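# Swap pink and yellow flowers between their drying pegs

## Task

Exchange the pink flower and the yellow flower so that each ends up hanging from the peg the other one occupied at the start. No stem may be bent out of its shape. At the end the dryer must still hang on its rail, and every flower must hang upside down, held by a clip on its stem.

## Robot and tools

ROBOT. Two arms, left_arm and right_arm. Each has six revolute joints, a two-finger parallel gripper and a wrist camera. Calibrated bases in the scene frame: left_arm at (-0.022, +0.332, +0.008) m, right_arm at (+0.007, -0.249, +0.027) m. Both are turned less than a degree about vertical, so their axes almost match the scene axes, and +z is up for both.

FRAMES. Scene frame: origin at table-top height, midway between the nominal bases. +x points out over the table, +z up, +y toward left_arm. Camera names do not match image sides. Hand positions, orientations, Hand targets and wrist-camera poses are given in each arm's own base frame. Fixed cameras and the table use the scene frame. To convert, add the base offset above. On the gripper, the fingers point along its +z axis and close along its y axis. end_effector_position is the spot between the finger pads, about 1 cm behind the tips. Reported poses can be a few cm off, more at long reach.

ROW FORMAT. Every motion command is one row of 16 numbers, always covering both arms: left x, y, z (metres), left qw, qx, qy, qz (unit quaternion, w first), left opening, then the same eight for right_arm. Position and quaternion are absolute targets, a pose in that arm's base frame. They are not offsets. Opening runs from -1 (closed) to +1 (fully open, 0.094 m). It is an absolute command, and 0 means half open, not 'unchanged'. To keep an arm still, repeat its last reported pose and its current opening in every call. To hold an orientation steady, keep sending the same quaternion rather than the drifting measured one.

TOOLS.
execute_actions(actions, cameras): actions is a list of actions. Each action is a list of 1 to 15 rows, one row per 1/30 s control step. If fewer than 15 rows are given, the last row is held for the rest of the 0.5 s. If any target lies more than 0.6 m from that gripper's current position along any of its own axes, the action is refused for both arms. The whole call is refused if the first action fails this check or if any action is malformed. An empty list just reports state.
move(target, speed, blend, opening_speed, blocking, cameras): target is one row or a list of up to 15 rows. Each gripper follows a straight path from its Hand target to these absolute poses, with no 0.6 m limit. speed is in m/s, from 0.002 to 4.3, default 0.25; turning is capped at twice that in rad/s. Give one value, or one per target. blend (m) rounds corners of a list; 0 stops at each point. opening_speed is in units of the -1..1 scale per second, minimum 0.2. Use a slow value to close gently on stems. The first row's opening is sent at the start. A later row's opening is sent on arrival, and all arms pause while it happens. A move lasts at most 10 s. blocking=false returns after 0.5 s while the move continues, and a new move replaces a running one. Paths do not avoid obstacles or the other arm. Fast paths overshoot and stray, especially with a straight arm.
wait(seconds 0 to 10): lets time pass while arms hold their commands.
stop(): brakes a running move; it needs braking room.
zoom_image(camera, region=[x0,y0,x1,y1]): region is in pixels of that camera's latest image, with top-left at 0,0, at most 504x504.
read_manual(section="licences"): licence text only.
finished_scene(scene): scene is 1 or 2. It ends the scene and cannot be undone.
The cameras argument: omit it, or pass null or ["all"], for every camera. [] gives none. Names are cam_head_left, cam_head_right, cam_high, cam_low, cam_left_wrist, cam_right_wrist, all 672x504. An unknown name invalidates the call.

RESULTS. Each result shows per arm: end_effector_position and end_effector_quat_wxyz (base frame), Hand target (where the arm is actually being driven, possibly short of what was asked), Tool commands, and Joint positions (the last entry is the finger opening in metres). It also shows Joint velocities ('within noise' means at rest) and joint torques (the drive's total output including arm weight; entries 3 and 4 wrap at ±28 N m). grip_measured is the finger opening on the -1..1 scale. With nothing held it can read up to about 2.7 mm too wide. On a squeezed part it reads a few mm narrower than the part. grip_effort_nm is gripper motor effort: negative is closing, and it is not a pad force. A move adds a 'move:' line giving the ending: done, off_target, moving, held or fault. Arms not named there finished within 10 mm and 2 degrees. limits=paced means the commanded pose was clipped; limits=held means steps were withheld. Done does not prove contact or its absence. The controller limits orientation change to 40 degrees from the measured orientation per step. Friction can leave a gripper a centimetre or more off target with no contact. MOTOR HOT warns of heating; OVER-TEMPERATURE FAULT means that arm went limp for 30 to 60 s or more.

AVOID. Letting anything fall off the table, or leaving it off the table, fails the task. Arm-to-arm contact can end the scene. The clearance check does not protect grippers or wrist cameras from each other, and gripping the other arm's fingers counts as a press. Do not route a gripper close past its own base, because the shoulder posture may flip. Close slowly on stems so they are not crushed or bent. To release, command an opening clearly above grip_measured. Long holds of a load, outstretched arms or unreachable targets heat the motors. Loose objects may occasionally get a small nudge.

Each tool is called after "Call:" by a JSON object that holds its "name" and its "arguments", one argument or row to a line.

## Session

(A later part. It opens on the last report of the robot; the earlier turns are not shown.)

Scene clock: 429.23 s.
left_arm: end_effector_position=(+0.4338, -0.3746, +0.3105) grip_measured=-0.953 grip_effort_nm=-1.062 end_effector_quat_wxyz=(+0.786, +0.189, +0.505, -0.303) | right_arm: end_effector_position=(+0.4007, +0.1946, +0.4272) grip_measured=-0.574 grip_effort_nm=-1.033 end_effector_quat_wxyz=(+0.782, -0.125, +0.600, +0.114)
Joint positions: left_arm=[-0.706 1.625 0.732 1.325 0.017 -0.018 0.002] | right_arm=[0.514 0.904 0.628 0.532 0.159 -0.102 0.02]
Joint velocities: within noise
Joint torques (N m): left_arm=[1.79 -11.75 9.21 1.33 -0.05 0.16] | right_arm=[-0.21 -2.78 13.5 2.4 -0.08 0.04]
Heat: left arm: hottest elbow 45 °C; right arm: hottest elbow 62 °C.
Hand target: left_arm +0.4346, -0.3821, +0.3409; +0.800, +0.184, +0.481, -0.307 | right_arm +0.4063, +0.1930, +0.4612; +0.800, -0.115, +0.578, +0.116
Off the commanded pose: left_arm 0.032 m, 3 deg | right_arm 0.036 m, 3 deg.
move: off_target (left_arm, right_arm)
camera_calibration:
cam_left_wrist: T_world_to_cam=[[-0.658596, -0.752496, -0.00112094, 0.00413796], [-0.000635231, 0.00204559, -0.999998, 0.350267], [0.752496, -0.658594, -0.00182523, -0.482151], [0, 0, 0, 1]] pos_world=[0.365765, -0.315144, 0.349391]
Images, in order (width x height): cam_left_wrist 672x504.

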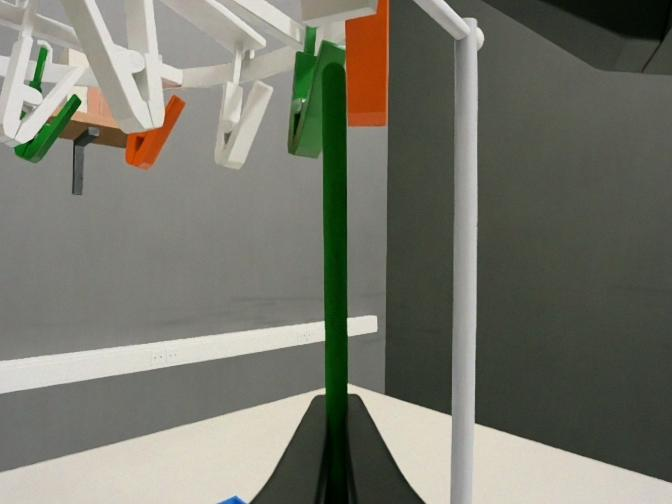

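Call:
{"name": "move", "arguments": {
  "target": [0.4355,-0.3815,0.351,0.8003,0.1846,0.4808,-0.3072,-0.96,0.4085,0.194,0.462,0.7995,-0.1144,0.5781,0.1158,-0.61],
  "speed": 0.04,
  "cameras": ["cam_left_wrist"]
}}

Call:
{"name": "zoom_image", "arguments": {
  "camera": "cam_left_wrist",
  "region": [260, 0, 400, 100]
}}

Scene clock: 436.63 s.
left_arm: end_effector_position=(+0.4332, -0.3741, +0.3209) grip_measured=-0.953 grip_effort_nm=-1.067 end_effector_quat_wxyz=(+0.786, +0.188, +0.504, -0.303) | right_arm: end_effector_position=(+0.4007, +0.1946, +0.4272) grip_measured=-0.574 grip_effort_nm=-1.033 end_effector_quat_wxyz=(+0.782, -0.125, +0.600, +0.114)
Joint positions: left_arm=[-0.706 1.598 0.737 1.295 0.017 -0.018 0.002] | right_arm=[0.514 0.904 0.628 0.532 0.159 -0.102 0.02]
Joint velocities: within noise
Joint torques (N m): left_arm=[2.02 -11.58 9.32 1.37 0.03 0.15] | right_arm=[-0.26 -2.78 13.5 2.37 -0.09 0.03]
Heat: left arm: hottest elbow 45 °C; right arm: hottest elbow 63 °C.
Hand target: left_arm +0.4342, -0.3804, +0.3508; +0.800, +0.184, +0.481, -0.307 | right_arm +0.4062, +0.1930, +0.4612; +0.800, -0.115, +0.578, +0.116
Off the commanded pose: left_arm 0.031 m, 3 deg | right_arm 0.036 m, 3 deg.
move: off_target (left_arm, right_arm)
camera_calibration:
cam_left_wrist: T_world_to_cam=[[-0.658538, -0.752547, -0.00115841, 0.00411627], [0.0005187, 0.00108542, -0.999999, 0.35984], [0.752547, -0.658538, -0.000324445, -0.481753], [0, 0, 0, 1]] pos_world=[0.365066, -0.314545, 0.359688]
Images, in order (width x height): cam_left_wrist 672x504.

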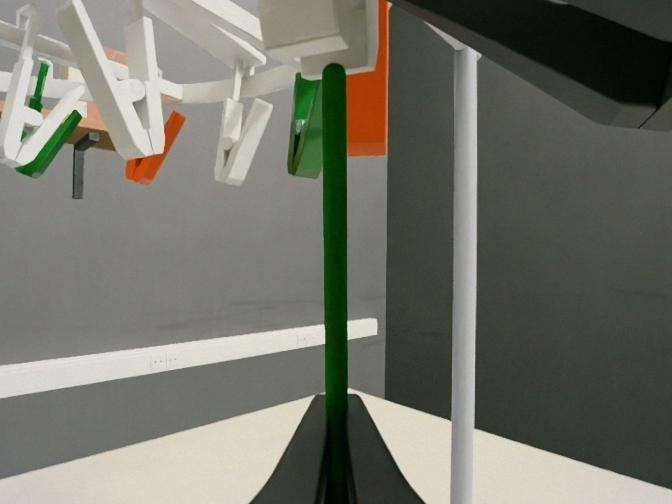

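Scaled by 3.600 from the camera's 672x504 image, which has a finer 960x720 frame.

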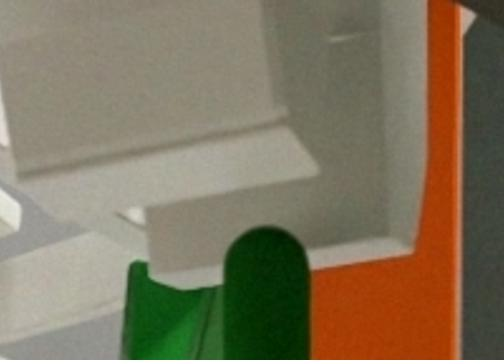

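Call:
{"name": "move", "arguments": {
  "target": [0.4355,-0.3805,0.358,0.8003,0.1846,0.4808,-0.3072,-0.96,0.4085,0.194,0.462,0.7995,-0.1144,0.5781,0.1158,-0.61],
  "speed": 0.04,
  "cameras": ["cam_left_wrist"]
}}

Call:
{"name": "zoom_image", "arguments": {
  "camera": "cam_left_wrist",
  "region": [260, 0, 400, 100]
}}

Scene clock: 441.13 s.
left_arm: end_effector_position=(+0.4329, -0.3737, +0.3269) grip_measured=-0.953 grip_effort_nm=-1.067 end_effector_quat_wxyz=(+0.786, +0.189, +0.505, -0.303) | right_arm: end_effector_position=(+0.4007, +0.1946, +0.4272) grip_measured=-0.574 grip_effort_nm=-1.033 end_effector_quat_wxyz=(+0.782, -0.125, +0.600, +0.114)
Joint positions: left_arm=[-0.706 1.581 0.741 1.273 0.017 -0.018 0.002] | right_arm=[0.514 0.904 0.628 0.532 0.159 -0.102 0.02]
Joint velocities: within noise
Joint torques (N m): left_arm=[2.2 -11.52 9.48 1.48 0.08 0.15] | right_arm=[-0.09 -2.61 13.57 2.39 -0.07 0.05]
Heat: left arm: hottest elbow 45 °C; right arm: hottest elbow 63 °C.
Hand target: left_arm +0.4340, -0.3793, +0.3579; +0.800, +0.184, +0.481, -0.307 | right_arm +0.4062, +0.1930, +0.4612; +0.800, -0.115, +0.578, +0.116
Off the commanded pose: left_arm 0.032 m, 3 deg | right_arm 0.036 m, 3 deg.
move: off_target (left_arm, right_arm)
camera_calibration:
cam_left_wrist: T_world_to_cam=[[-0.658596, -0.752496, -0.00112094, 0.00409964], [-0.000635231, 0.00204559, -0.999998, 0.366565], [0.752496, -0.658594, -0.00182523, -0.480842], [0, 0, 0, 1]] pos_world=[0.364765, -0.314344, 0.365691]
Images, in order (width x height): cam_left_wrist 672x504.

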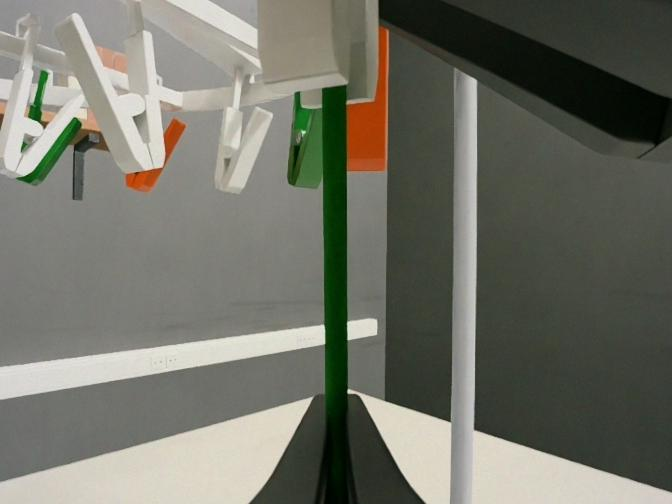

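Scaled by 3.600 from the camera's 672x504 image, which has a finer 960x720 frame.

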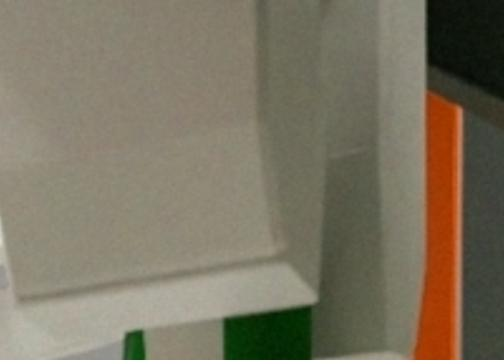

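Call:
{"name": "move", "arguments": {
  "target": [0.4350,-0.3800,0.3665,0.8003,0.1846,0.4808,-0.3072,-0.96,0.4085,0.194,0.462,0.7995,-0.1144,0.5781,0.1158,-0.61],
  "speed": 0.04,
  "cameras": ["cam_left_wrist","cam_right_wrist"]
}}

Call:
{"name": "zoom_image", "arguments": {
  "camera": "cam_left_wrist",
  "region": [240, 0, 420, 130]
}}

Scene clock: 446.13 s.
left_arm: end_effector_position=(+0.4324, -0.3733, +0.3349) grip_measured=-0.953 grip_effort_nm=-1.057 end_effector_quat_wxyz=(+0.786, +0.189, +0.505, -0.303) | right_arm: end_effector_position=(+0.4007, +0.1946, +0.4272) grip_measured=-0.574 grip_effort_nm=-1.033 end_effector_quat_wxyz=(+0.782, -0.125, +0.600, +0.114)
Joint positions: left_arm=[-0.706 1.561 0.745 1.248 0.017 -0.018 0.002] | right_arm=[0.514 0.904 0.628 0.532 0.159 -0.102 0.02]
Joint velocities: within noise
Joint torques (N m): left_arm=[2.14 -11.34 9.73 1.48 0.09 0.15] | right_arm=[-0.09 -2.73 13.55 2.37 -0.08 0.04]
Heat: left arm: hottest elbow 46 °C; right arm: hottest elbow 64 °C.
Hand target: left_arm +0.4336, -0.3788, +0.3663; +0.800, +0.184, +0.481, -0.307 | right_arm +0.4062, +0.1930, +0.4612; +0.800, -0.115, +0.578, +0.116
Off the commanded pose: left_arm 0.032 m, 3 deg | right_arm 0.036 m, 3 deg.
move: off_target (left_arm, right_arm)
camera_calibration:
cam_left_wrist: T_world_to_cam=[[-0.658596, -0.752496, -0.00112094, 0.0040803], [-0.000635231, 0.00204559, -0.999998, 0.374563], [0.752496, -0.658594, -0.00182523, -0.480188], [0, 0, 0, 1]] pos_world=[0.364265, -0.313944, 0.373691]
cam_right_wrist: T_world_to_cam=[[0.331128, -0.941042, 0.0692333, 0.0197786], [-0.143023, -0.12258, -0.982099, 0.54185], [0.932683, 0.315299, -0.175181, -0.273375], [0, 0, 0, 1]] pos_world=[0.325921, 0.171227, 0.482891]
Images, in order (width x height): cam_left_wrist 672x504, cam_right_wrist 672x504.

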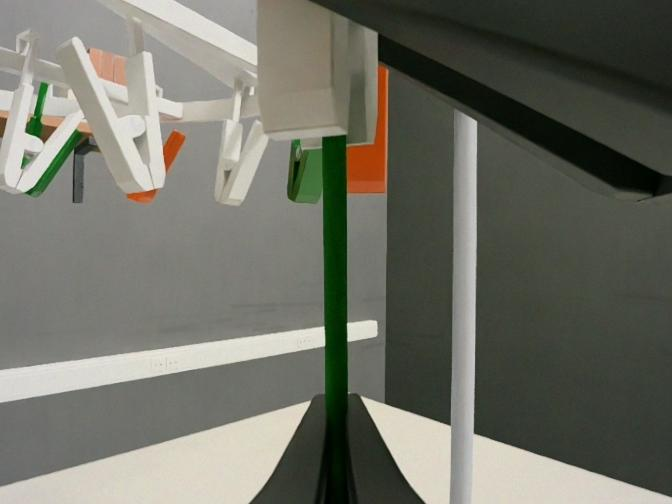

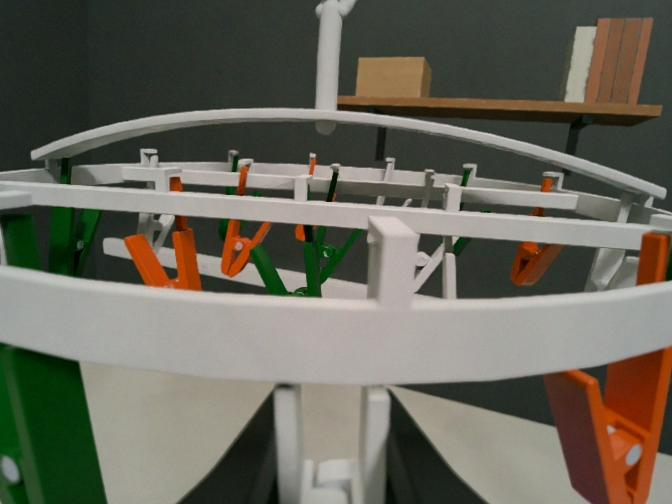

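Scaled by 2.800 from the camera's 672x504 image, which has a finer 960x720 frame.

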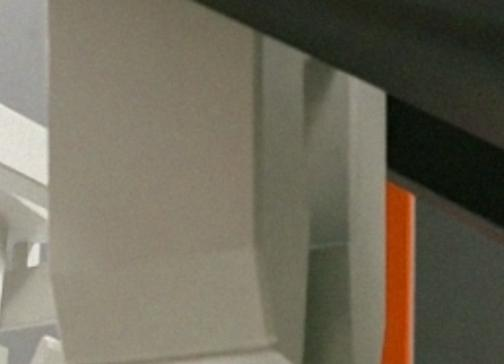

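Call:
{"name": "move", "arguments": {
  "target": [0.4385,-0.3785,0.3670,0.8003,0.1846,0.4808,-0.3072,-0.96,0.4085,0.194,0.462,0.7995,-0.1144,0.5781,0.1158,-0.61],
  "speed": 0.03,
  "cameras": ["cam_left_wrist"]
}}

Scene clock: 449.63 s.
left_arm: end_effector_position=(+0.4326, -0.3748, +0.3364) grip_measured=-0.953 grip_effort_nm=-1.062 end_effector_quat_wxyz=(+0.786, +0.191, +0.503, -0.304) | right_arm: end_effector_position=(+0.4007, +0.1944, +0.4272) grip_measured=-0.574 grip_effort_nm=-1.038 end_effector_quat_wxyz=(+0.782, -0.125, +0.600, +0.114)
Joint positions: left_arm=[-0.706 1.561 0.75 1.245 0.023 -0.018 0.002] | right_arm=[0.514 0.904 0.628 0.532 0.159 -0.102 0.02]
Joint velocities: within noise
Joint torques (N m): left_arm=[2.78 -11.16 9.8 1.32 0.14 0.11] | right_arm=[-0.21 -2.73 13.56 2.37 -0.07 0.04]
Heat: left arm: hottest elbow 47 °C; right arm: hottest elbow 64 °C.
Hand target: left_arm +0.4371, -0.3774, +0.3668; +0.800, +0.185, +0.481, -0.307 | right_arm +0.4062, +0.1930, +0.4612; +0.800, -0.115, +0.578, +0.116
Off the commanded pose: left_arm 0.031 m, 3 deg | right_arm 0.036 m, 3 deg.
move: off_target (left_arm, right_arm)
camera_calibration:
cam_left_wrist: T_world_to_cam=[[-0.662452, -0.749096, -0.0035496, 0.00691682], [0.00211912, 0.00286447, -0.999994, 0.375213], [0.749101, -0.662455, -0.000310151, -0.481754], [0, 0, 0, 1]] pos_world=[0.364669, -0.315034, 0.375086]
Images, in order (width x height): cam_left_wrist 672x504.

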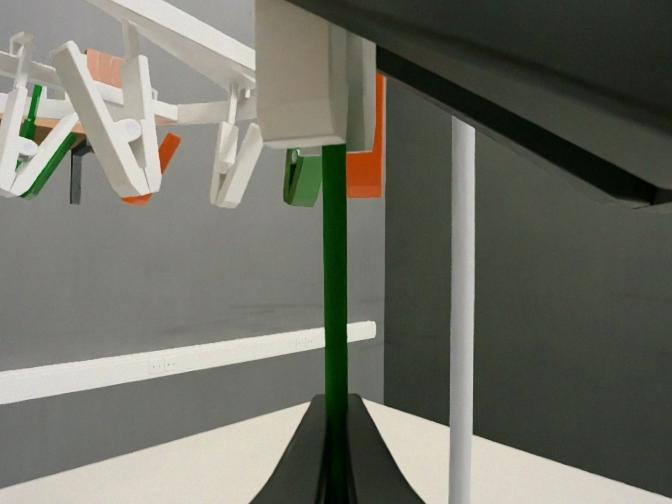

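Call:
{"name": "move", "arguments": {
  "target": [0.4435,-0.3745,0.3670,0.8003,0.1846,0.4808,-0.3072,-0.96,0.4085,0.194,0.462,0.7995,-0.1144,0.5781,0.1158,-0.61],
  "speed": 0.03,
  "cameras": ["cam_left_wrist"]
}}

Scene clock: 452.40 s.
left_arm: end_effector_position=(+0.4343, -0.3735, +0.3377) grip_measured=-0.953 grip_effort_nm=-1.062 end_effector_quat_wxyz=(+0.786, +0.194, +0.501, -0.305) | right_arm: end_effector_position=(+0.4007, +0.1944, +0.4272) grip_measured=-0.574 grip_effort_nm=-1.038 end_effector_quat_wxyz=(+0.782, -0.125, +0.600, +0.114)
Joint positions: left_arm=[-0.699 1.561 0.753 1.245 0.036 -0.018 0.002] | right_arm=[0.514 0.904 0.628 0.532 0.159 -0.102 0.02]
Joint velocities: within noise
Joint torques (N m): left_arm=[3.43 -10.99 9.88 1.39 0.14 0.03] | right_arm=[-0.32 -2.61 13.52 2.35 -0.08 0.03]
Heat: left arm: hottest elbow 47 °C; right arm: hottest elbow 64 °C.
Hand target: left_arm +0.4421, -0.3733, +0.3668; +0.800, +0.185, +0.481, -0.307 | right_arm +0.4062, +0.1931, +0.4612; +0.800, -0.115, +0.578, +0.116
Off the commanded pose: left_arm 0.031 m, 3 deg | right_arm 0.036 m, 3 deg.
move: off_target (left_arm, right_arm)
camera_calibration:
cam_left_wrist: T_world_to_cam=[[-0.665496, -0.746346, -0.00910732, 0.0133168], [0.00772035, 0.00531799, -0.999956, 0.374998], [0.746362, -0.665537, 0.00222296, -0.483021], [0, 0, 0, 1]] pos_world=[0.366476, -0.313524, 0.376176]
Images, in order (width x height): cam_left_wrist 672x504.

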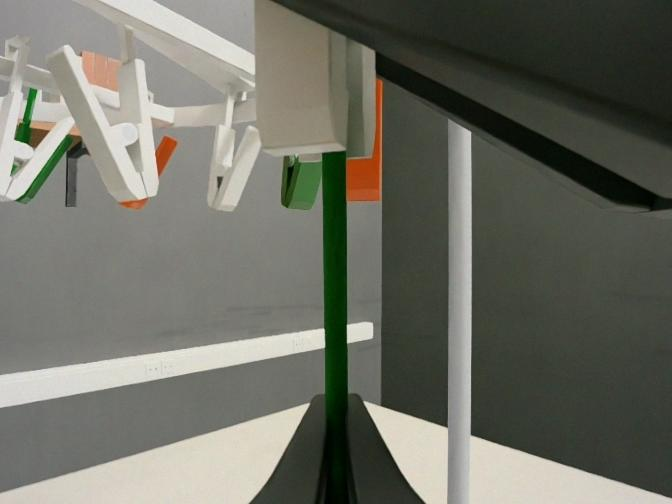

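Call:
{"name": "move", "arguments": {
  "target": [0.4435,-0.3745,0.3670,0.8003,0.1846,0.4808,-0.3072,-0.96,0.4085,0.194,0.462,0.7995,-0.1144,0.5781,0.1158,-0.2],
  "speed": 0.03,
  "opening_speed": 0.2,
  "cameras": ["cam_left_wrist","cam_right_wrist"]
}}

Call:
{"name": "zoom_image", "arguments": {
  "camera": "cam_left_wrist",
  "region": [240, 0, 420, 180]
}}

Scene clock: 458.37 s.
left_arm: end_effector_position=(+0.4342, -0.3736, +0.3377) grip_measured=-0.953 grip_effort_nm=-1.067 end_effector_quat_wxyz=(+0.786, +0.194, +0.501, -0.305) | right_arm: end_effector_position=(+0.4010, +0.1942, +0.4270) grip_measured=-0.202 grip_effort_nm=0.071 end_effector_quat_wxyz=(+0.782, -0.125, +0.600, +0.113)
Joint positions: left_arm=[-0.699 1.561 0.753 1.245 0.037 -0.018 0.002] | right_arm=[0.513 0.905 0.628 0.532 0.159 -0.102 0.037]
Joint velocities: within noise
Joint torques (N m): left_arm=[3.25 -10.99 9.89 1.39 0.12 0.03] | right_arm=[-0.15 -2.78 13.52 2.37 -0.09 0.03]
Heat: left arm: hottest elbow 48 °C; right arm: hottest elbow 65 °C.
Hand target: left_arm +0.4421, -0.3733, +0.3667; +0.800, +0.185, +0.481, -0.307 | right_arm +0.4062, +0.1931, +0.4612; +0.800, -0.115, +0.578, +0.116
Off the commanded pose: left_arm 0.031 m, 3 deg | right_arm 0.036 m, 3 deg.
move: off_target (left_arm, right_arm)
camera_calibration:
cam_left_wrist: T_world_to_cam=[[-0.666024, -0.745871, -0.0093989, 0.0136295], [0.00784412, 0.00559627, -0.999954, 0.37504], [0.745889, -0.666067, 0.00212344, -0.482968], [0, 0, 0, 1]] pos_world=[0.366376, -0.313622, 0.376176]
cam_right_wrist: T_world_to_cam=[[0.330078, -0.941406, 0.0693056, 0.019773], [-0.143515, -0.122615, -0.982023, 0.541887], [0.93298, 0.314198, -0.175578, -0.273294], [0, 0, 0, 1]] pos_world=[0.32622, 0.170926, 0.48279]
Images, in order (width x height): cam_left_wrist 672x504, cam_right_wrist 672x504.

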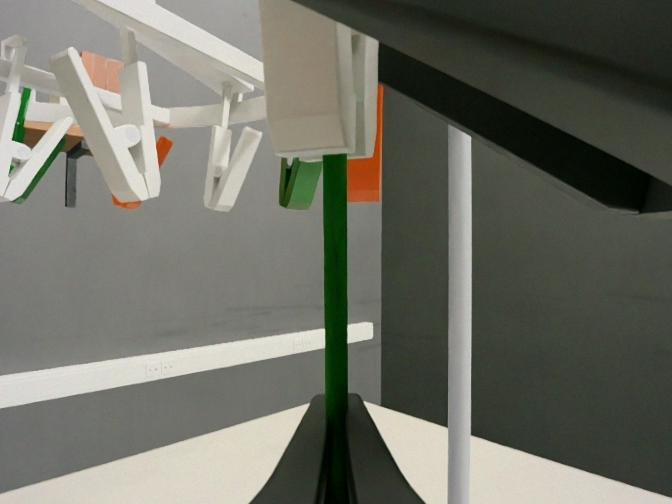

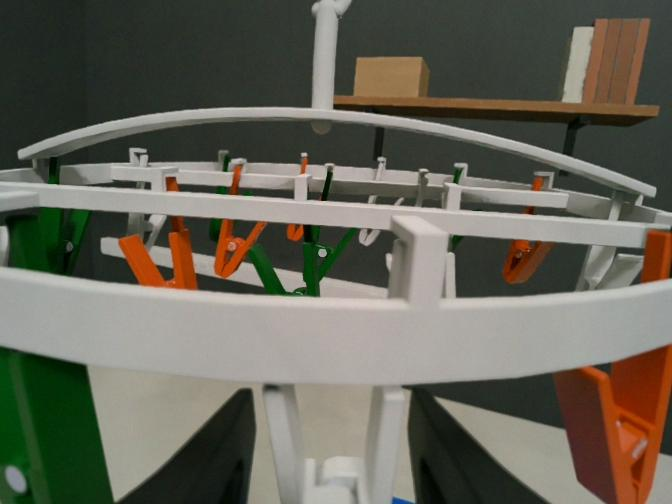

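Scaled by 2.800 from the camera's 672x504 image, which has a finer 960x720 frame.

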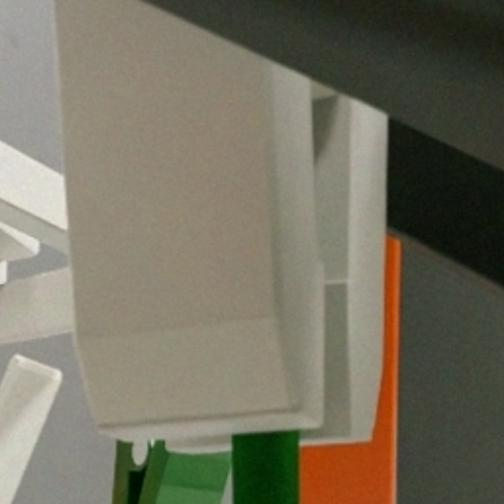

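Call:
{"name": "move", "arguments": {
  "target": [0.4435,-0.3745,0.3670,0.8003,0.1846,0.4808,-0.3072,-0.7,0.4085,0.194,0.462,0.7995,-0.1144,0.5781,0.1158,0.2],
  "speed": 0.03,
  "opening_speed": 0.2,
  "cameras": ["cam_left_wrist"]
}}

Scene clock: 463.40 s.
left_arm: end_effector_position=(+0.4342, -0.3736, +0.3377) grip_measured=-0.702 grip_effort_nm=0.051 end_effector_quat_wxyz=(+0.786, +0.194, +0.501, -0.305) | right_arm: end_effector_position=(+0.4011, +0.1942, +0.4268) grip_measured=+0.198 grip_effort_nm=0.076 end_effector_quat_wxyz=(+0.782, -0.125, +0.600, +0.113)
Joint positions: left_arm=[-0.699 1.561 0.753 1.245 0.037 -0.018 0.014] | right_arm=[0.513 0.905 0.628 0.532 0.159 -0.102 0.056]
Joint velocities: within noise
Joint torques (N m): left_arm=[3.31 -10.93 9.88 1.39 0.12 0.03] | right_arm=[-0.15 -2.73 13.53 2.39 -0.08 0.04]
Heat: left arm: hottest elbow 49 °C; right arm: hottest elbow 65 °C.
Hand target: left_arm +0.4421, -0.3733, +0.3667; +0.800, +0.185, +0.481, -0.307 | right_arm +0.4062, +0.1931, +0.4611; +0.800, -0.115, +0.578, +0.116
Off the commanded pose: left_arm 0.031 m, 3 deg | right_arm 0.036 m, 3 deg.
move: off_target (left_arm, right_arm)
camera_calibration:
cam_left_wrist: T_world_to_cam=[[-0.666024, -0.745871, -0.0093989, 0.0136295], [0.00784412, 0.00559627, -0.999954, 0.37504], [0.745889, -0.666067, 0.00212344, -0.482968], [0, 0, 0, 1]] pos_world=[0.366376, -0.313622, 0.376176]
Images, in order (width x height): cam_left_wrist 672x504.

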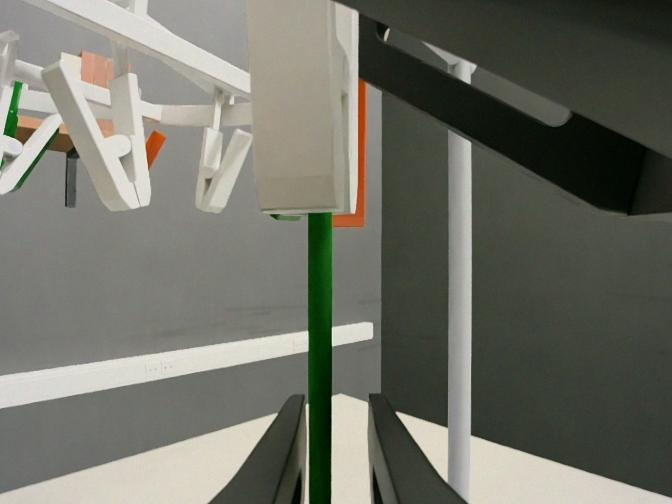

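Call:
{"name": "move", "arguments": {
  "target": [
    [0.4435,-0.3745,0.3670,0.8003,0.1846,0.4808,-0.3072,-0.3,0.4085,0.194,0.462,0.7995,-0.1144,0.5781,0.1158,0.2],
    [0.405,-0.345,0.345,0.8003,0.1846,0.4808,-0.3072,-0.3,0.4085,0.194,0.462,0.7995,-0.1144,0.5781,0.1158,0.2],
    [0.33,-0.277,0.32,0.8003,0.1846,0.4808,-0.3072,-0.3,0.4085,0.194,0.462,0.7995,-0.1144,0.5781,0.1158,0.2]
  ],
  "speed": 0.07,
  "cameras": ["cam_left_wrist","cam_right_wrist"]
}}

Scene clock: 470.93 s.
left_arm: end_effector_position=(+0.3312, -0.2834, +0.3103) grip_measured=-0.302 grip_effort_nm=0.051 end_effector_quat_wxyz=(+0.792, +0.192, +0.492, -0.305) | right_arm: end_effector_position=(+0.4011, +0.1942, +0.4268) grip_measured=+0.199 grip_effort_nm=0.081 end_effector_quat_wxyz=(+0.782, -0.125, +0.600, +0.113)
Joint positions: left_arm=[-0.689 1.324 0.367 1.415 0.046 -0.018 0.033] | right_arm=[0.513 0.905 0.628 0.532 0.159 -0.102 0.056]
Joint velocities: within noise
Joint torques (N m): left_arm=[3.31 -6.59 5.45 2.52 0.14 -0.03] | right_arm=[-0.03 -2.73 13.53 2.36 -0.08 0.02]
Heat: left arm: hottest elbow 49 °C; right arm: hottest elbow 66 °C.
Hand target: left_arm +0.3299, -0.2771, +0.3200; +0.800, +0.185, +0.481, -0.307 | right_arm +0.4062, +0.1931, +0.4611; +0.800, -0.115, +0.578, +0.116
Off the commanded pose: left_arm 0.012 m, 2 deg | right_arm 0.036 m, 3 deg.
move: off_target (left_arm, right_arm)
camera_calibration:
cam_left_wrist: T_world_to_cam=[[-0.664549, -0.747113, -0.0139974, 0.012588], [0.0262293, -0.004602, -0.999645, 0.338901], [0.746784, -0.664681, 0.0226545, -0.352197], [0, 0, 0, 1]] pos_world=[0.262491, -0.223134, 0.346936]
cam_right_wrist: T_world_to_cam=[[0.330148, -0.941375, 0.0693885, 0.0197729], [-0.143865, -0.122833, -0.981944, 0.541929], [0.932901, 0.314205, -0.175984, -0.273216], [0, 0, 0, 1]] pos_world=[0.32632, 0.171026, 0.48269]
Images, in order (width x height): cam_left_wrist 672x504, cam_right_wrist 672x504.

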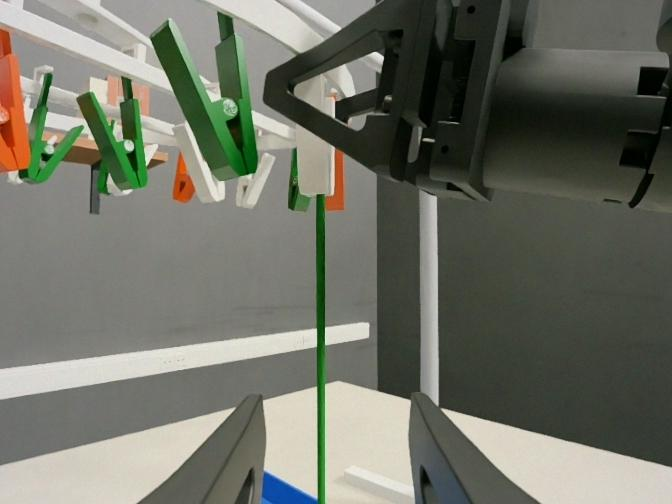

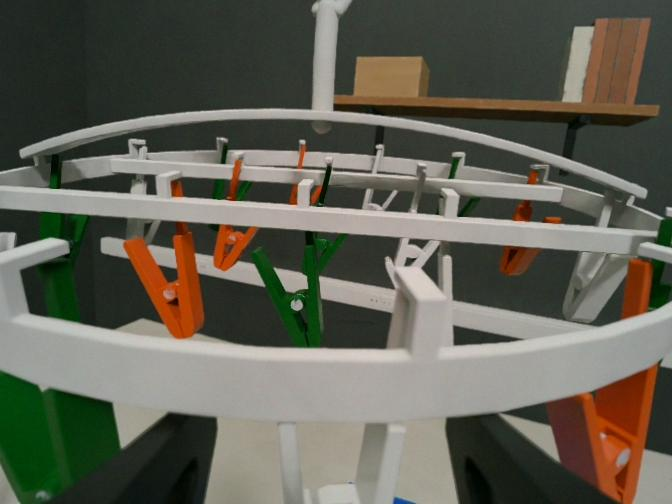

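Call:
{"name": "move", "arguments": {
  "target": [
    [0.33,-0.277,0.32,0.8003,0.1846,0.4808,-0.3072,-0.3,0.4065,0.194,0.438,0.7995,-0.1144,0.5781,0.1158,0.2],
    [0.33,-0.277,0.32,0.8003,0.1846,0.4808,-0.3072,-0.3,0.37,0.18,0.42,0.7995,-0.1144,0.5781,0.1158,0.2],
    [0.33,-0.277,0.32,0.8003,0.1846,0.4808,-0.3072,-0.3,0.29,0.148,0.38,0.7995,-0.1144,0.5781,0.1158,0.2]
  ],
  "speed": 0.07,
  "cameras": ["cam_low","cam_right_wrist"]
}}

Scene clock: 477.77 s.
left_arm: end_effector_position=(+0.3312, -0.2831, +0.3100) grip_measured=-0.302 grip_effort_nm=0.051 end_effector_quat_wxyz=(+0.792, +0.192, +0.493, -0.305) | right_arm: end_effector_position=(+0.2922, +0.1459, +0.3888) grip_measured=+0.199 grip_effort_nm=0.076 end_effector_quat_wxyz=(+0.804, -0.105, +0.573, +0.121)
Joint positions: left_arm=[-0.688 1.324 0.366 1.415 0.046 -0.018 0.033] | right_arm=[0.595 0.488 0.333 0.492 0.251 -0.118 0.056]
Joint velocities: within noise
Joint torques (N m): left_arm=[3.25 -6.65 5.5 2.52 0.12 -0.04] | right_arm=[1.14 1.9 8.27 1.54 0.04 -0.11]
Heat: left arm: hottest elbow 48 °C; right arm: hottest elbow 65 °C.
Hand target: left_arm +0.3300, -0.2770, +0.3198; +0.800, +0.185, +0.481, -0.307 | right_arm +0.2901, +0.1480, +0.3801; +0.800, -0.115, +0.578, +0.116
Off the commanded pose: left_arm 0.012 m, 2 deg | right_arm 0.009 m, 1 deg.
move: off_target (left_arm)
camera_calibration:
cam_right_wrist: T_world_to_cam=[[0.316891, -0.947631, 0.0397005, 0.0290594], [-0.0840494, -0.0697502, -0.994017, 0.462379], [0.944731, 0.311658, -0.101751, -0.195123], [0, 0, 0, 1]] pos_world=[0.213992, 0.1206, 0.438606]
Images, in order (width x height): cam_low 672x504, cam_right_wrist 672x504.

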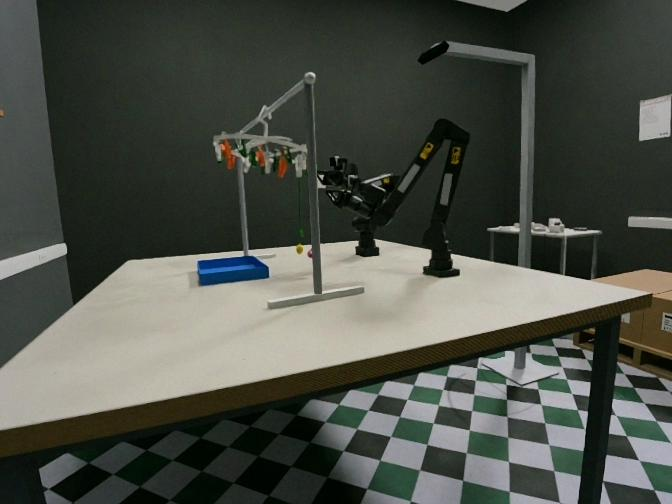

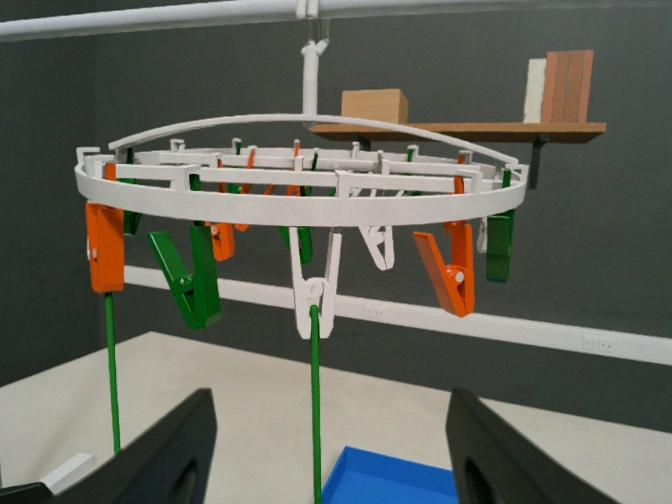

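Call:
{"name": "move", "arguments": {
  "target": [
    [0.29,-0.20,0.34,0.7768,0.1820,0.5439,-0.2599,-0.1,0.27,0.14,0.37,0.7995,-0.1144,0.5781,0.1158,0.2],
    [0.31,-0.115,0.43,0.7768,0.1820,0.5439,-0.2599,0.2,0.25,0.13,0.34,0.7995,-0.1144,0.5781,0.1158,0.2]
  ],
  "speed": 0.15,
  "cameras": ["cam_left_wrist"]
}}

Scene clock: 486.40 s.
left_arm: end_effector_position=(+0.3058, -0.1171, +0.3988) grip_measured=+0.198 grip_effort_nm=0.056 end_effector_quat_wxyz=(+0.765, +0.183, +0.559, -0.262) | right_arm: end_effector_position=(+0.2518, +0.1281, +0.3482) grip_measured=+0.199 grip_effort_nm=0.076 end_effector_quat_wxyz=(+0.803, -0.105, +0.575, +0.121)
Joint positions: left_arm=[-0.104 0.531 0.37 0.523 0.512 -0.197 0.056] | right_arm=[0.661 0.252 0.195 0.397 0.313 -0.14 0.056]
Joint velocities: within noise
Joint torques (N m): left_arm=[3.31 1.03 12.98 1.44 0.03 -0.07] | right_arm=[1.61 3.96 8.39 1.52 0.01 -0.12]
Heat: left arm: hottest elbow 48 °C; right arm: hottest elbow 61 °C.
Hand target: left_arm +0.3082, -0.1146, +0.4291; +0.777, +0.182, +0.544, -0.260 | right_arm +0.2502, +0.1299, +0.3402; +0.800, -0.114, +0.578, +0.116
Off the commanded pose: left_arm 0.032 m, 2 deg | right_arm 0.009 m, 1 deg.
move: off_target (left_arm); target 2's new opening was sent with left_arm's hand 0.032 m and 2 deg from that target
camera_calibration:
cam_left_wrist: T_world_to_cam=[[-0.597442, -0.801911, 0.00128938, 0.088169], [-0.0972146, 0.0708309, -0.99274, 0.472631], [0.795998, -0.59323, -0.120275, -0.174428], [0, 0, 0, 1]] pos_world=[0.237467, -0.0662494, 0.448107]
Images, in order (width x height): cam_left_wrist 672x504.

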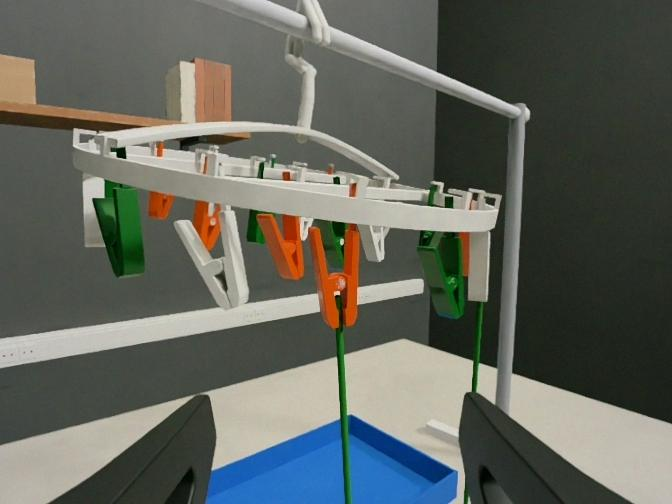

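Call:
{"name": "move", "arguments": {
  "target": [0.386,-0.175,0.437,0.7768,0.1820,0.5439,-0.2599,0.2,0.25,0.13,0.34,0.7995,-0.1144,0.5781,0.1158,0.2],
  "speed": 0.1,
  "cameras": ["cam_left_wrist"]
}}

Scene clock: 492.63 s.
left_arm: end_effector_position=(+0.3807, -0.1692, +0.4021) grip_measured=+0.198 grip_effort_nm=0.051 end_effector_quat_wxyz=(+0.757, +0.176, +0.572, -0.262) | right_arm: end_effector_position=(+0.2518, +0.1282, +0.3481) grip_measured=+0.199 grip_effort_nm=0.071 end_effector_quat_wxyz=(+0.803, -0.105, +0.575, +0.121)
Joint positions: left_arm=[-0.281 0.867 0.515 0.656 0.335 -0.137 0.056] | right_arm=[0.661 0.252 0.195 0.397 0.313 -0.14 0.056]
Joint velocities: within noise
Joint torques (N m): left_arm=[1.85 -2.08 12.56 2.58 -0.12 0.19] | right_arm=[1.38 4.01 8.35 1.5 0 -0.11]
Heat: left arm: hottest elbow 51 °C; right arm: hottest elbow 59 °C.
Hand target: left_arm +0.3837, -0.1739, +0.4361; +0.777, +0.182, +0.544, -0.260 | right_arm +0.2502, +0.1300, +0.3401; +0.800, -0.114, +0.578, +0.116
Off the commanded pose: left_arm 0.036 m, 4 deg | right_arm 0.008 m, 1 deg.
move: off_target (left_arm)
camera_calibration:
cam_left_wrist: T_world_to_cam=[[-0.590322, -0.806878, 0.02161, 0.0793563], [-0.131412, 0.0696581, -0.988877, 0.498134], [0.796398, -0.586596, -0.147154, -0.252812], [0, 0, 0, 1]] pos_world=[0.313645, -0.118967, 0.453676]
Images, in order (width x height): cam_left_wrist 672x504.

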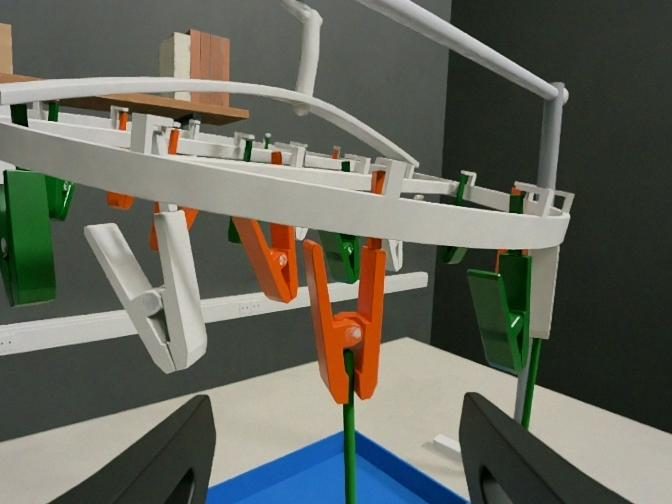

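Call:
{"name": "execute_actions", "arguments": {
  "actions": []
}}

Scene clock: 504.63 s.
left_arm: end_effector_position=(+0.3809, -0.1693, +0.4020) grip_measured=+0.198 grip_effort_nm=0.046 end_effector_quat_wxyz=(+0.757, +0.176, +0.572, -0.261) | right_arm: end_effector_position=(+0.2518, +0.1282, +0.3481) grip_measured=+0.199 grip_effort_nm=0.076 end_effector_quat_wxyz=(+0.803, -0.105, +0.575, +0.121)
Joint positions: left_arm=[-0.281 0.867 0.515 0.656 0.335 -0.136 0.056] | right_arm=[0.661 0.252 0.195 0.397 0.313 -0.14 0.056]
Joint velocities: within noise
Joint torques (N m): left_arm=[1.85 -2.08 12.62 2.7 -0.11 0.17] | right_arm=[1.32 4.01 8.4 1.46 0.01 -0.12]
Heat: left arm: hottest elbow 53 °C; right arm: hottest elbow 56 °C.
Hand target: left_arm +0.3837, -0.1739, +0.4361; +0.777, +0.182, +0.544, -0.260 | right_arm +0.2502, +0.1300, +0.3401; +0.800, -0.114, +0.578, +0.116
Tool commands: left_gripper/opening=+0.2 right_gripper/opening=+0.2
Off the commanded pose: left_arm 0.036 m, 4 deg | right_arm 0.008 m, 1 deg.
camera_calibration:
cam_left_wrist: T_world_to_cam=[[-0.590076, -0.807084, 0.020653, 0.0797258], [-0.131193, 0.0706138, -0.988839, 0.498194], [0.796617, -0.586199, -0.147551, -0.252871], [0, 0, 0, 1]] pos_world=[0.313845, -0.119067, 0.453676]
cam_right_wrist: T_world_to_cam=[[0.316979, -0.94758, 0.0402071, 0.0265336], [-0.0872163, -0.0713363, -0.993632, 0.418165], [0.944414, 0.311454, -0.105257, -0.154205], [0, 0, 0, 1]] pos_world=[0.173693, 0.103001, 0.398204]

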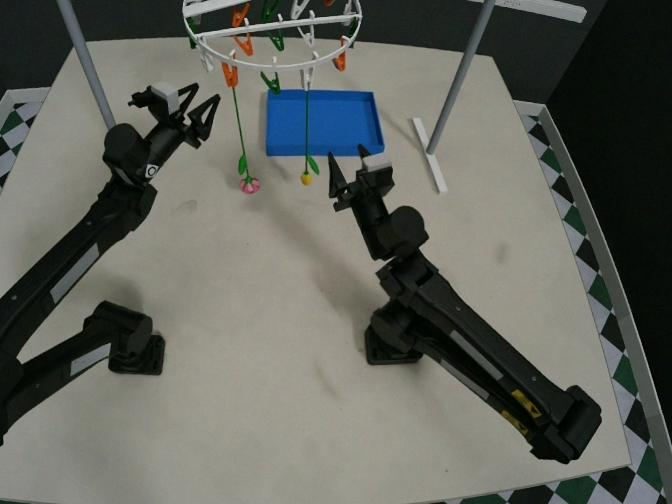

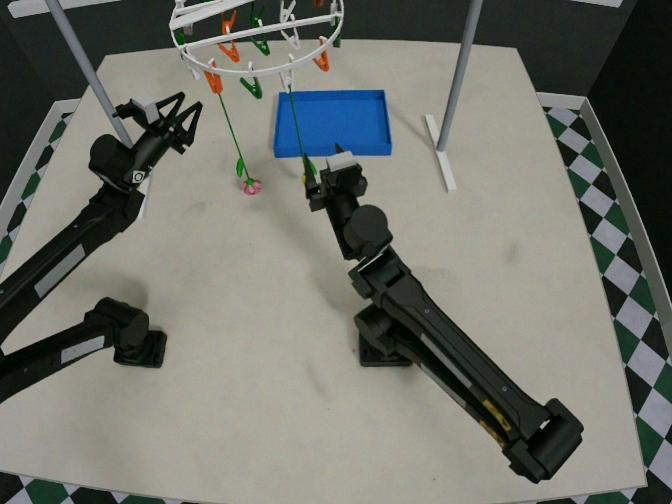

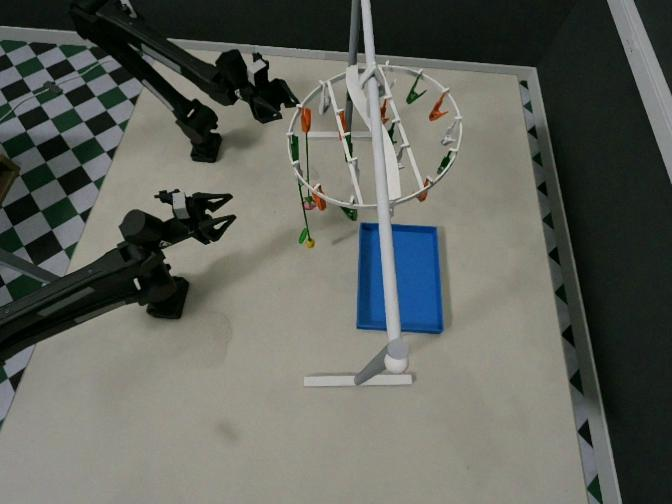

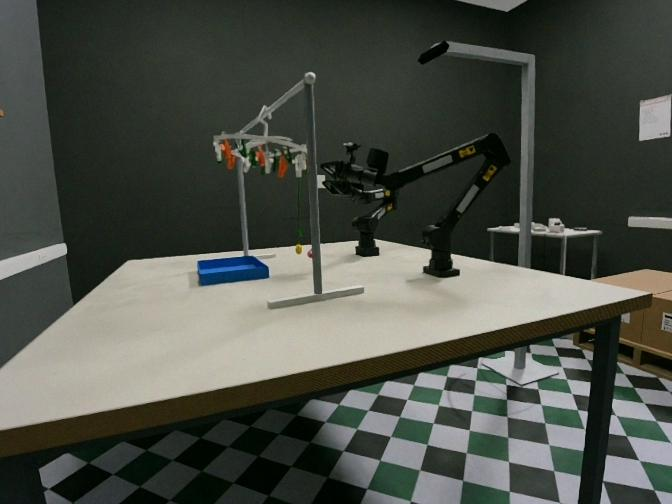

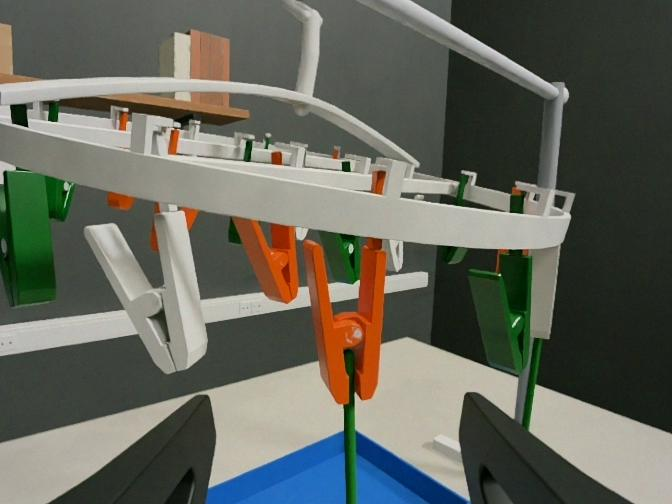

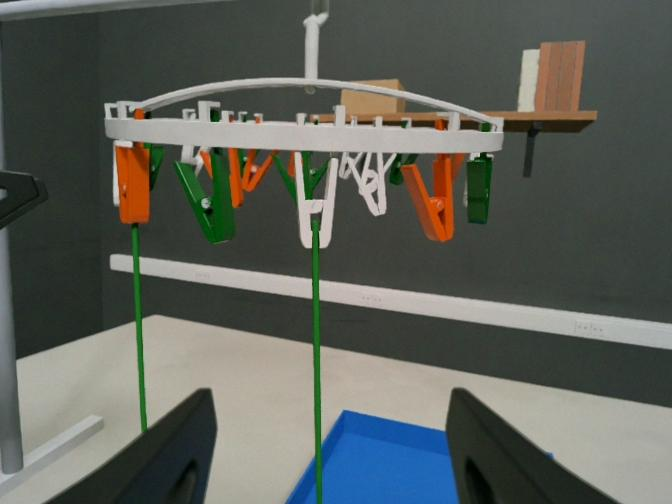

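Call:
{"name": "move", "arguments": {
  "target": [
    [0.384,-0.178,0.458,0.7953,0.1728,0.5165,-0.2661,0.2,0.25,0.13,0.34,0.7995,-0.1144,0.5781,0.1158,0.2]
  ],
  "speed": 0.1,
  "cameras": ["cam_left_wrist"]
}}

Scene clock: 509.60 s.
left_arm: end_effector_position=(+0.3804, -0.1724, +0.4234) grip_measured=+0.198 grip_effort_nm=0.051 end_effector_quat_wxyz=(+0.779, +0.172, +0.544, -0.261) | right_arm: end_effector_position=(+0.2517, +0.1281, +0.3482) grip_measured=+0.199 grip_effort_nm=0.081 end_effector_quat_wxyz=(+0.803, -0.105, +0.575, +0.121)
Joint positions: left_arm=[-0.299 0.881 0.536 0.72 0.309 -0.136 0.056] | right_arm=[0.661 0.252 0.195 0.397 0.313 -0.14 0.056]
Joint velocities: within noise
Joint torques (N m): left_arm=[1.85 -2.2 12.59 2.67 -0.12 -0.01] | right_arm=[1.26 4.13 8.36 1.47 0.01 -0.12]
Heat: left arm: hottest elbow 54 °C; right arm: hottest elbow 55 °C.
Hand target: left_arm +0.3820, -0.1769, +0.4571; +0.795, +0.173, +0.517, -0.266 | right_arm +0.2501, +0.1300, +0.3402; +0.800, -0.114, +0.578, +0.116
Off the commanded pose: left_arm 0.035 m, 4 deg | right_arm 0.009 m, 1 deg.
move: off_target (left_arm)
camera_calibration:
cam_left_wrist: T_world_to_cam=[[-0.585629, -0.810562, 0.00526081, 0.0807703], [-0.0668124, 0.0418017, -0.99689, 0.493445], [0.807821, -0.584159, -0.0786359, -0.284237], [0, 0, 0, 1]] pos_world=[0.309882, -0.121197, 0.469134]
Images, in order (width x height): cam_left_wrist 672x504.

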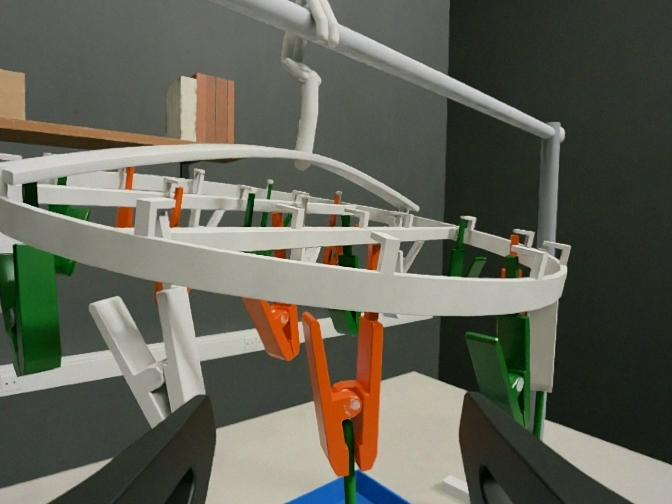

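Call:
{"name": "move", "arguments": {
  "target": [
    [0.422,-0.208,0.454,0.7953,0.1728,0.5165,-0.2661,0.2,0.25,0.13,0.34,0.7995,-0.1144,0.5781,0.1158,0.2]
  ],
  "speed": 0.08,
  "cameras": ["cam_left_wrist","cam_right_wrist"]
}}

Scene clock: 514.07 s.
left_arm: end_effector_position=(+0.4169, -0.2015, +0.4213) grip_measured=+0.198 grip_effort_nm=0.046 end_effector_quat_wxyz=(+0.777, +0.169, +0.545, -0.266) | right_arm: end_effector_position=(+0.2517, +0.1281, +0.3482) grip_measured=+0.199 grip_effort_nm=0.066 end_effector_quat_wxyz=(+0.803, -0.105, +0.575, +0.121)
Joint positions: left_arm=[-0.354 1.039 0.617 0.792 0.259 -0.129 0.056] | right_arm=[0.661 0.252 0.195 0.397 0.313 -0.14 0.056]
Joint velocities: within noise
Joint torques (N m): left_arm=[1.85 -3.9 12.29 2.63 -0.11 0.18] | right_arm=[1.44 4.13 8.34 1.48 0 -0.12]
Heat: left arm: hottest elbow 53 °C; right arm: hottest elbow 54 °C.
Hand target: left_arm +0.4199, -0.2070, +0.4531; +0.795, +0.172, +0.517, -0.266 | right_arm +0.2502, +0.1300, +0.3402; +0.800, -0.114, +0.578, +0.116
Off the commanded pose: left_arm 0.034 m, 4 deg | right_arm 0.009 m, 1 deg.
move: off_target (left_arm)
camera_calibration:
cam_left_wrist: T_world_to_cam=[[-0.590432, -0.806912, 0.01681, 0.0763923], [-0.0728558, 0.0325438, -0.996811, 0.495599], [0.803792, -0.589774, -0.0780032, -0.330643], [0, 0, 0, 1]] pos_world=[0.34698, -0.149491, 0.466944]
cam_right_wrist: T_world_to_cam=[[0.31693, -0.9476, 0.0401172, 0.0266076], [-0.0869553, -0.0711502, -0.993668, 0.418205], [0.944454, 0.311435, -0.104949, -0.154227], [0, 0, 0, 1]] pos_world=[0.173593, 0.103001, 0.398304]
Images, in order (width x height): cam_left_wrist 672x504, cam_right_wrist 672x504.

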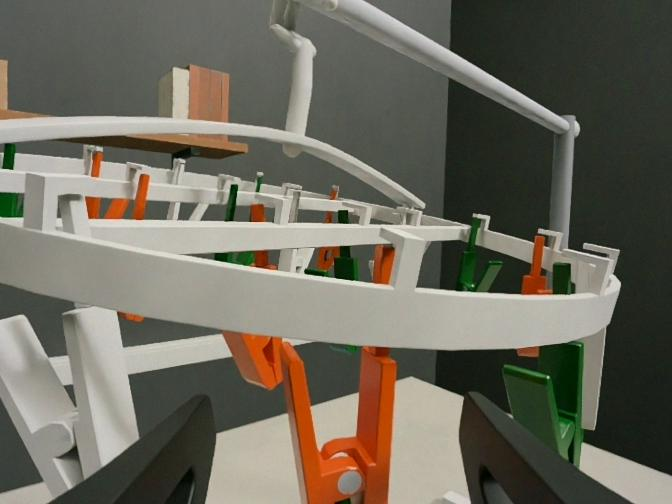

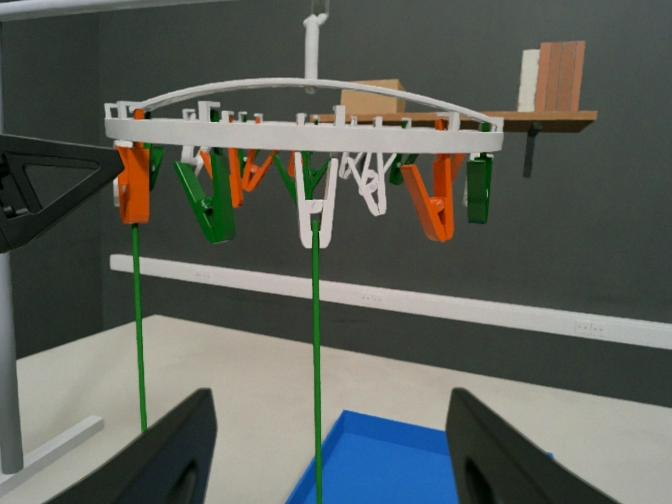

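Call:
{"name": "move", "arguments": {
  "target": [
    [0.421,-0.208,0.465,0.7953,0.1728,0.5165,-0.2661,0.2,0.25,0.13,0.34,0.7995,-0.1144,0.5781,0.1158,0.2]
  ],
  "speed": 0.08,
  "cameras": ["cam_left_wrist"]
}}

Call:
{"name": "zoom_image", "arguments": {
  "camera": "cam_left_wrist",
  "region": [180, 204, 500, 504]
}}

Scene clock: 518.47 s.
left_arm: end_effector_position=(+0.4187, -0.2025, +0.4322) grip_measured=+0.198 grip_effort_nm=0.051 end_effector_quat_wxyz=(+0.781, +0.169, +0.539, -0.266) | right_arm: end_effector_position=(+0.2517, +0.1281, +0.3482) grip_measured=+0.199 grip_effort_nm=0.071 end_effector_quat_wxyz=(+0.803, -0.105, +0.575, +0.121)
Joint positions: left_arm=[-0.355 1.039 0.638 0.785 0.259 -0.127 0.056] | right_arm=[0.661 0.252 0.195 0.397 0.313 -0.14 0.056]
Joint velocities: within noise
Joint torques (N m): left_arm=[1.85 -5.13 12.34 1.37 -0.12 0.17] | right_arm=[1.44 3.96 8.4 1.51 0 -0.11]
Heat: left arm: hottest elbow 55 °C; right arm: hottest elbow 54 °C.
Hand target: left_arm +0.4191, -0.2071, +0.4645; +0.795, +0.173, +0.516, -0.266 | right_arm +0.2502, +0.1300, +0.3402; +0.800, -0.114, +0.578, +0.116
Off the commanded pose: left_arm 0.033 m, 3 deg | right_arm 0.009 m, 1 deg.
move: off_target (left_arm)
camera_calibration:
cam_left_wrist: T_world_to_cam=[[-0.590686, -0.806812, 0.0120282, 0.0786197], [-0.0587236, 0.0281162, -0.997878, 0.500269], [0.804762, -0.590139, -0.0639868, -0.338326], [0, 0, 0, 1]] pos_world=[0.348089, -0.150294, 0.476614]
Images, in order (width x height): cam_left_wrist 672x504.

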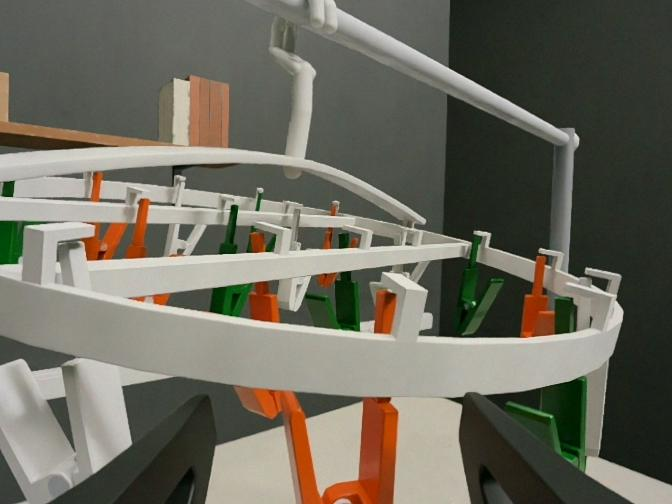

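Scaled by 1.575 from the camera's 672x504 image, which has a finer 960x720 frame.

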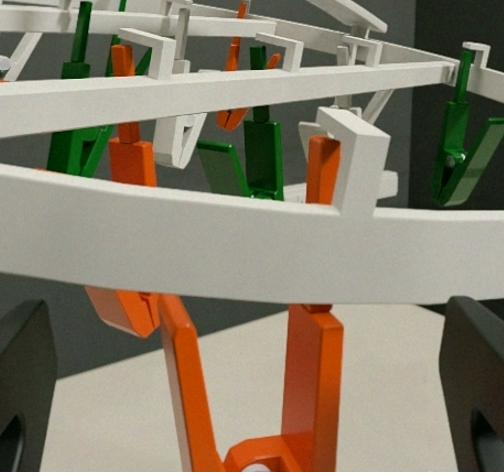

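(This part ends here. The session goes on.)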